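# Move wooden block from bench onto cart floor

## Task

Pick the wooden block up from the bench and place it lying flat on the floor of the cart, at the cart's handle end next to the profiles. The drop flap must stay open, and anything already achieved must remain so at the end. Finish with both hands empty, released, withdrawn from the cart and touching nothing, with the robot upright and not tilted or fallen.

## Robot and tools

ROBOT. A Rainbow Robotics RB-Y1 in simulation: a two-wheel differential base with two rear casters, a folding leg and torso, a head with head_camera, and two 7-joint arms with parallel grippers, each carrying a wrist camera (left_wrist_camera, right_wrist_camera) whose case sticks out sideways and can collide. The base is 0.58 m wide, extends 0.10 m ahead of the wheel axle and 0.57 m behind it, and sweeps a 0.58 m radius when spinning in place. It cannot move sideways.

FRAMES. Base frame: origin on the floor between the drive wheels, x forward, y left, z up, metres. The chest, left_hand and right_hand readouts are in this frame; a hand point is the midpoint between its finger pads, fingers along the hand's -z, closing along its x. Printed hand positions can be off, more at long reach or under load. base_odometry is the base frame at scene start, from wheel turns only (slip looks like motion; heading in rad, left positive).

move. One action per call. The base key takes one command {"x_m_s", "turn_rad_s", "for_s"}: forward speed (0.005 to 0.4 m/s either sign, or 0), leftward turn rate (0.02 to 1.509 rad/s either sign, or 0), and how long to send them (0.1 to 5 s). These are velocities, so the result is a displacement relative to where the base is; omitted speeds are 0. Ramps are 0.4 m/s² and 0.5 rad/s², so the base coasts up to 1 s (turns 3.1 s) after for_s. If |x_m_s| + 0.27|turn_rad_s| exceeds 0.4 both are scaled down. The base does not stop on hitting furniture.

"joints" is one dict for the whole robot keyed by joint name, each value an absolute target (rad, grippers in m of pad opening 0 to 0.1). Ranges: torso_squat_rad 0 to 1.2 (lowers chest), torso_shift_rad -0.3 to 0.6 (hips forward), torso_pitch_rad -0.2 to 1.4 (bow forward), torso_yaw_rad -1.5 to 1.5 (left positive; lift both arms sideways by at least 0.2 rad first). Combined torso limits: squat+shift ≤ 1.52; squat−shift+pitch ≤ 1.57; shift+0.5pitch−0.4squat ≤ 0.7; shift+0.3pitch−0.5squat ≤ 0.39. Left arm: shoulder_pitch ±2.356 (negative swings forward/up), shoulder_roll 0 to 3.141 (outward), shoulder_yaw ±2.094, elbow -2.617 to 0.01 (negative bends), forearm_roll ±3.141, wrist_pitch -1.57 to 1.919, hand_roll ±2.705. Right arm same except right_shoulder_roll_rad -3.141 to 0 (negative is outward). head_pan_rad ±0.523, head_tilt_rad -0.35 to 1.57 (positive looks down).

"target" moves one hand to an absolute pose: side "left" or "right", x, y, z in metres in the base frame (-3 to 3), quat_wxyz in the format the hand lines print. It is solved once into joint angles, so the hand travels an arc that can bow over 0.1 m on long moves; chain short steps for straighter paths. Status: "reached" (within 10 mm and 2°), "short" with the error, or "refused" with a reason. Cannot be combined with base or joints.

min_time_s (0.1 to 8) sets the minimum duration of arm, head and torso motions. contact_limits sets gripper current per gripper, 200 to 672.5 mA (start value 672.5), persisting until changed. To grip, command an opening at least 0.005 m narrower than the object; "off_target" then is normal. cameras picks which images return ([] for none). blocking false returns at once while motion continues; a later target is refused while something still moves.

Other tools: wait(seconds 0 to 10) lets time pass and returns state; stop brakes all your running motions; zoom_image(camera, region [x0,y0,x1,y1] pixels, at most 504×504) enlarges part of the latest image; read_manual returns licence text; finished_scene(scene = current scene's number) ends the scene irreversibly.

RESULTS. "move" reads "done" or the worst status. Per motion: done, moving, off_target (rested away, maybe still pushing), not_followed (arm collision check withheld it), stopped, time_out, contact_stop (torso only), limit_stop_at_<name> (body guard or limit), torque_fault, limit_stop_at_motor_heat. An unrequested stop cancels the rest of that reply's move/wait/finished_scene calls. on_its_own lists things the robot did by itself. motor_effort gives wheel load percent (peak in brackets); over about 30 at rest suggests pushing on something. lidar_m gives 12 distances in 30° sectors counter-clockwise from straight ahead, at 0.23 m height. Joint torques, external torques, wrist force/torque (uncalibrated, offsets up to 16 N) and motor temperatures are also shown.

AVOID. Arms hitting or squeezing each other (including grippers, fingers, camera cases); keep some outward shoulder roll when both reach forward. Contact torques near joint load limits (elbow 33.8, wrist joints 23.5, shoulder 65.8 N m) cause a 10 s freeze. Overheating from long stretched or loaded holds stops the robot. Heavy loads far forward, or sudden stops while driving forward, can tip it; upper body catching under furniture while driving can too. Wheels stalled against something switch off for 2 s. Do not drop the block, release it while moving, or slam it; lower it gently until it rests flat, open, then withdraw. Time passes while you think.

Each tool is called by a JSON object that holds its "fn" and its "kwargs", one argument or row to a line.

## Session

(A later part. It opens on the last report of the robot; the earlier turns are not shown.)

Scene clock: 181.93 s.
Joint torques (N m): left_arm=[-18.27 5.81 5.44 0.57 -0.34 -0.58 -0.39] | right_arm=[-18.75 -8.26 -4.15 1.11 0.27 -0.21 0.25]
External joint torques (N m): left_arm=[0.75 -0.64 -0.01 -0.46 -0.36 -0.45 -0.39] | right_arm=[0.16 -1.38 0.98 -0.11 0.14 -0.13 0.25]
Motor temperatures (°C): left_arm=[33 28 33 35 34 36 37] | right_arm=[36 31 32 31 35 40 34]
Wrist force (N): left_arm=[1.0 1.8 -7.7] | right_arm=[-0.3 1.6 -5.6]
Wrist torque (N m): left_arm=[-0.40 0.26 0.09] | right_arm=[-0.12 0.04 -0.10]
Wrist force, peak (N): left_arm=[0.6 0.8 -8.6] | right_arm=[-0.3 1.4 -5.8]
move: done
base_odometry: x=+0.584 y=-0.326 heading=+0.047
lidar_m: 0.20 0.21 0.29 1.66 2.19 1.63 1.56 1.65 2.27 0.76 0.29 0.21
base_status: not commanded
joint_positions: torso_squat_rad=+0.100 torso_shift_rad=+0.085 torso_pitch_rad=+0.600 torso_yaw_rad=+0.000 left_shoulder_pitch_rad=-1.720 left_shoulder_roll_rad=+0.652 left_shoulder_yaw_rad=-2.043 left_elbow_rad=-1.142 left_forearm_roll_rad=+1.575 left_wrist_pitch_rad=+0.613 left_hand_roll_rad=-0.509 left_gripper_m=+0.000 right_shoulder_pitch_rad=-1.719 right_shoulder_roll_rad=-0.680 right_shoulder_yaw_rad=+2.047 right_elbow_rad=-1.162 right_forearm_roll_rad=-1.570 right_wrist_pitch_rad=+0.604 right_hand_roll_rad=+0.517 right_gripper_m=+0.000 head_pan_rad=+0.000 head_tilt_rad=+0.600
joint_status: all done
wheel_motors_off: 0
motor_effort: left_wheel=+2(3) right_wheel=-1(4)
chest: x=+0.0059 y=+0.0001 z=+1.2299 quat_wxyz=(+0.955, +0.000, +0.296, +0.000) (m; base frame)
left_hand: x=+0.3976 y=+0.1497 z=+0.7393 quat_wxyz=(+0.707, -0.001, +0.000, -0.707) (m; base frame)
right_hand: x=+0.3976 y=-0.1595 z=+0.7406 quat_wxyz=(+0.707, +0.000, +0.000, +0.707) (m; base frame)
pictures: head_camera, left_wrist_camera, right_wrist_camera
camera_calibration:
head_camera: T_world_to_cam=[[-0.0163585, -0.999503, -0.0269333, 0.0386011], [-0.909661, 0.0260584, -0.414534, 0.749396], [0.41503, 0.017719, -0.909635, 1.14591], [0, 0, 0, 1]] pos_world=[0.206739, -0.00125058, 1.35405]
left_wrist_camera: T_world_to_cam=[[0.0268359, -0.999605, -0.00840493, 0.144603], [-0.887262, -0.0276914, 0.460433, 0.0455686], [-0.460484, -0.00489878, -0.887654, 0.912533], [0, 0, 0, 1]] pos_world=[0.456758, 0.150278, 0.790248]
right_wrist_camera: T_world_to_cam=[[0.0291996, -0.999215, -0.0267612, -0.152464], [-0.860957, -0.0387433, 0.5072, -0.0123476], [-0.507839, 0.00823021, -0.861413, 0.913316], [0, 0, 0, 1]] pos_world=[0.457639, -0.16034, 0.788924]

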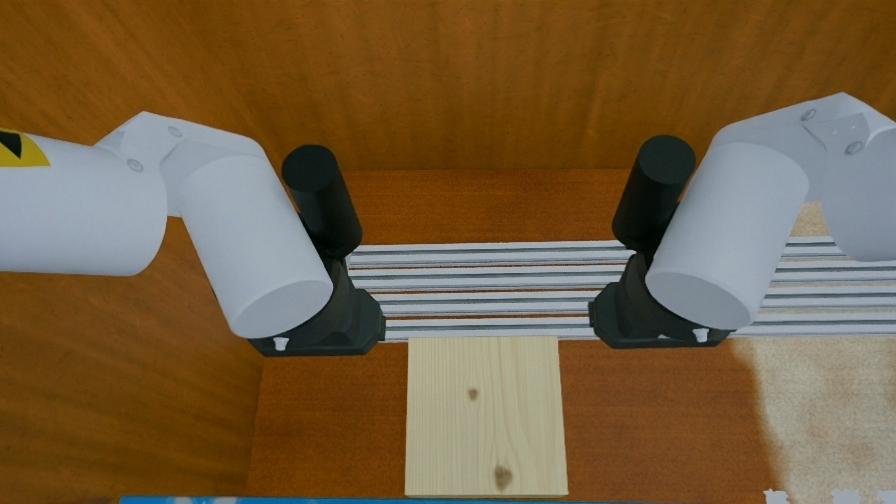

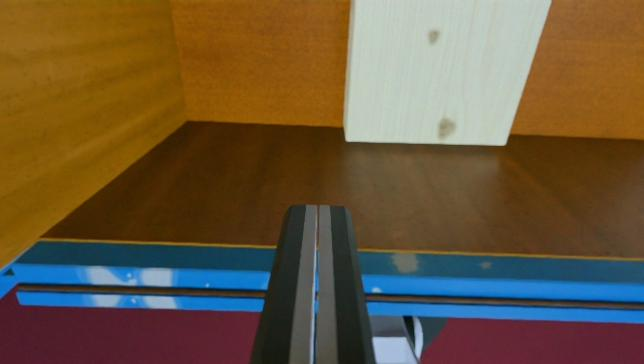

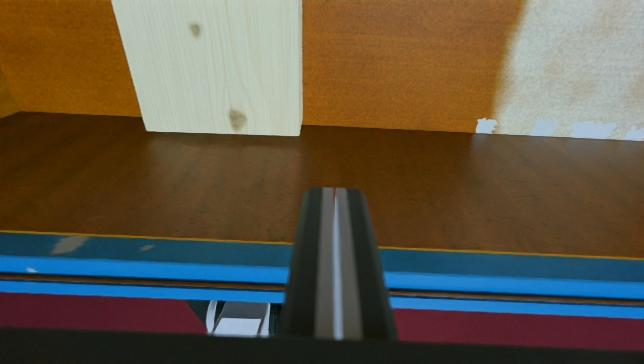

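{"fn": "move", "kwargs": {
  "base": {"x_m_s": -0.2, "for_s": 3.5},
  "joints": {"head_tilt_rad": 0.3},
  "cameras": ["head_camera"]
}}

Scene clock: 187.37 s.
Joint torques (N m): left_arm=[-17.83 5.22 5.93 0.97 -0.24 -0.56 -0.29] | right_arm=[-19.26 -8 -3.98 1.5 0.16 -0.26 0.34]
External joint torques (N m): left_arm=[1.2 -1.24 0.48 -0.06 -0.26 -0.43 -0.29] | right_arm=[-0.35 -1.12 1.15 0.28 0.03 -0.17 0.33]
Motor temperatures (°C): left_arm=[33 28 33 35 34 35 37] | right_arm=[36 31 32 30 35 39 34]
Wrist force (N): left_arm=[0.9 0.9 -7.7] | right_arm=[-0.3 1.1 -5.8]
Wrist torque (N m): left_arm=[-0.23 0.20 0.07] | right_arm=[-0.07 0.08 -0.10]
Wrist force, peak (N): left_arm=[0.9 1.1 -8.6] | right_arm=[-0.8 1.8 -5.8]
move: done
base_odometry: x=-0.115 y=-0.359 heading=+0.048
lidar_m: 0.90 0.95 1.95 3.19 1.22 0.90 0.87 0.92 1.28 3.62 2.38 0.92
base_status: done (sent for 3.5 of 3.5 s)
joint_positions: torso_squat_rad=+0.100 torso_shift_rad=+0.085 torso_pitch_rad=+0.600 torso_yaw_rad=+0.000 left_shoulder_pitch_rad=-1.720 left_shoulder_roll_rad=+0.652 left_shoulder_yaw_rad=-2.043 left_elbow_rad=-1.142 left_forearm_roll_rad=+1.575 left_wrist_pitch_rad=+0.613 left_hand_roll_rad=-0.509 left_gripper_m=+0.000 right_shoulder_pitch_rad=-1.719 right_shoulder_roll_rad=-0.680 right_shoulder_yaw_rad=+2.047 right_elbow_rad=-1.162 right_forearm_roll_rad=-1.570 right_wrist_pitch_rad=+0.604 right_hand_roll_rad=+0.517 right_gripper_m=+0.000 head_pan_rad=+0.000 head_tilt_rad=+0.300
joint_status: all done
wheel_motors_off: 0
motor_effort: left_wheel=+6(30) right_wheel=-6(23)
chest: x=+0.0058 y=+0.0001 z=+1.2299 quat_wxyz=(+0.955, +0.000, +0.295, +0.000) (m; base frame)
left_hand: x=+0.3976 y=+0.1497 z=+0.7394 quat_wxyz=(+0.707, -0.001, +0.000, -0.707) (m; base frame)
right_hand: x=+0.3975 y=-0.1596 z=+0.7406 quat_wxyz=(+0.707, +0.000, +0.000, +0.707) (m; base frame)
pictures: head_camera
camera_calibration:
head_camera: T_world_to_cam=[[-0.00759905, -0.999502, -0.0306426, 0.042524], [-0.746436, 0.0260609, -0.664946, 1.07316], [0.665414, 0.0178198, -0.746262, 0.885876], [0, 0, 0, 1]] pos_world=[0.211896, -0.00125083, 1.37599]

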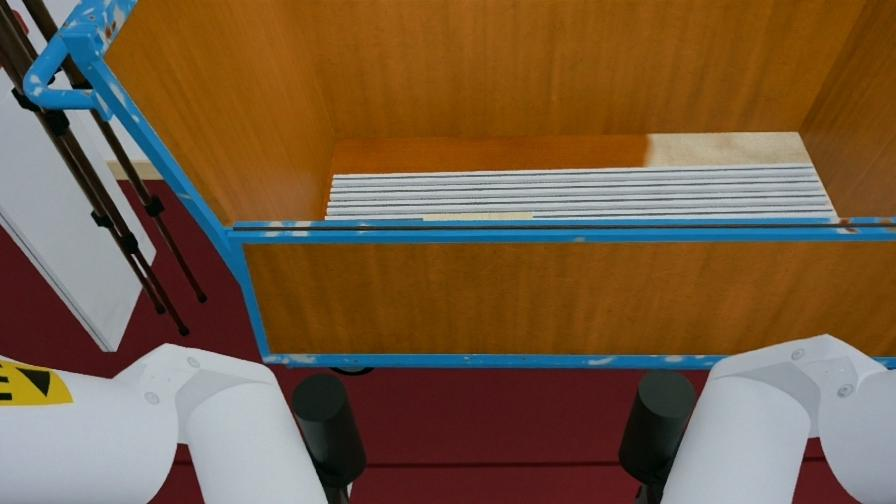

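{"fn": "finished_scene", "kwargs": {
  "scene": 2
}}

The scene is finished: the task was done.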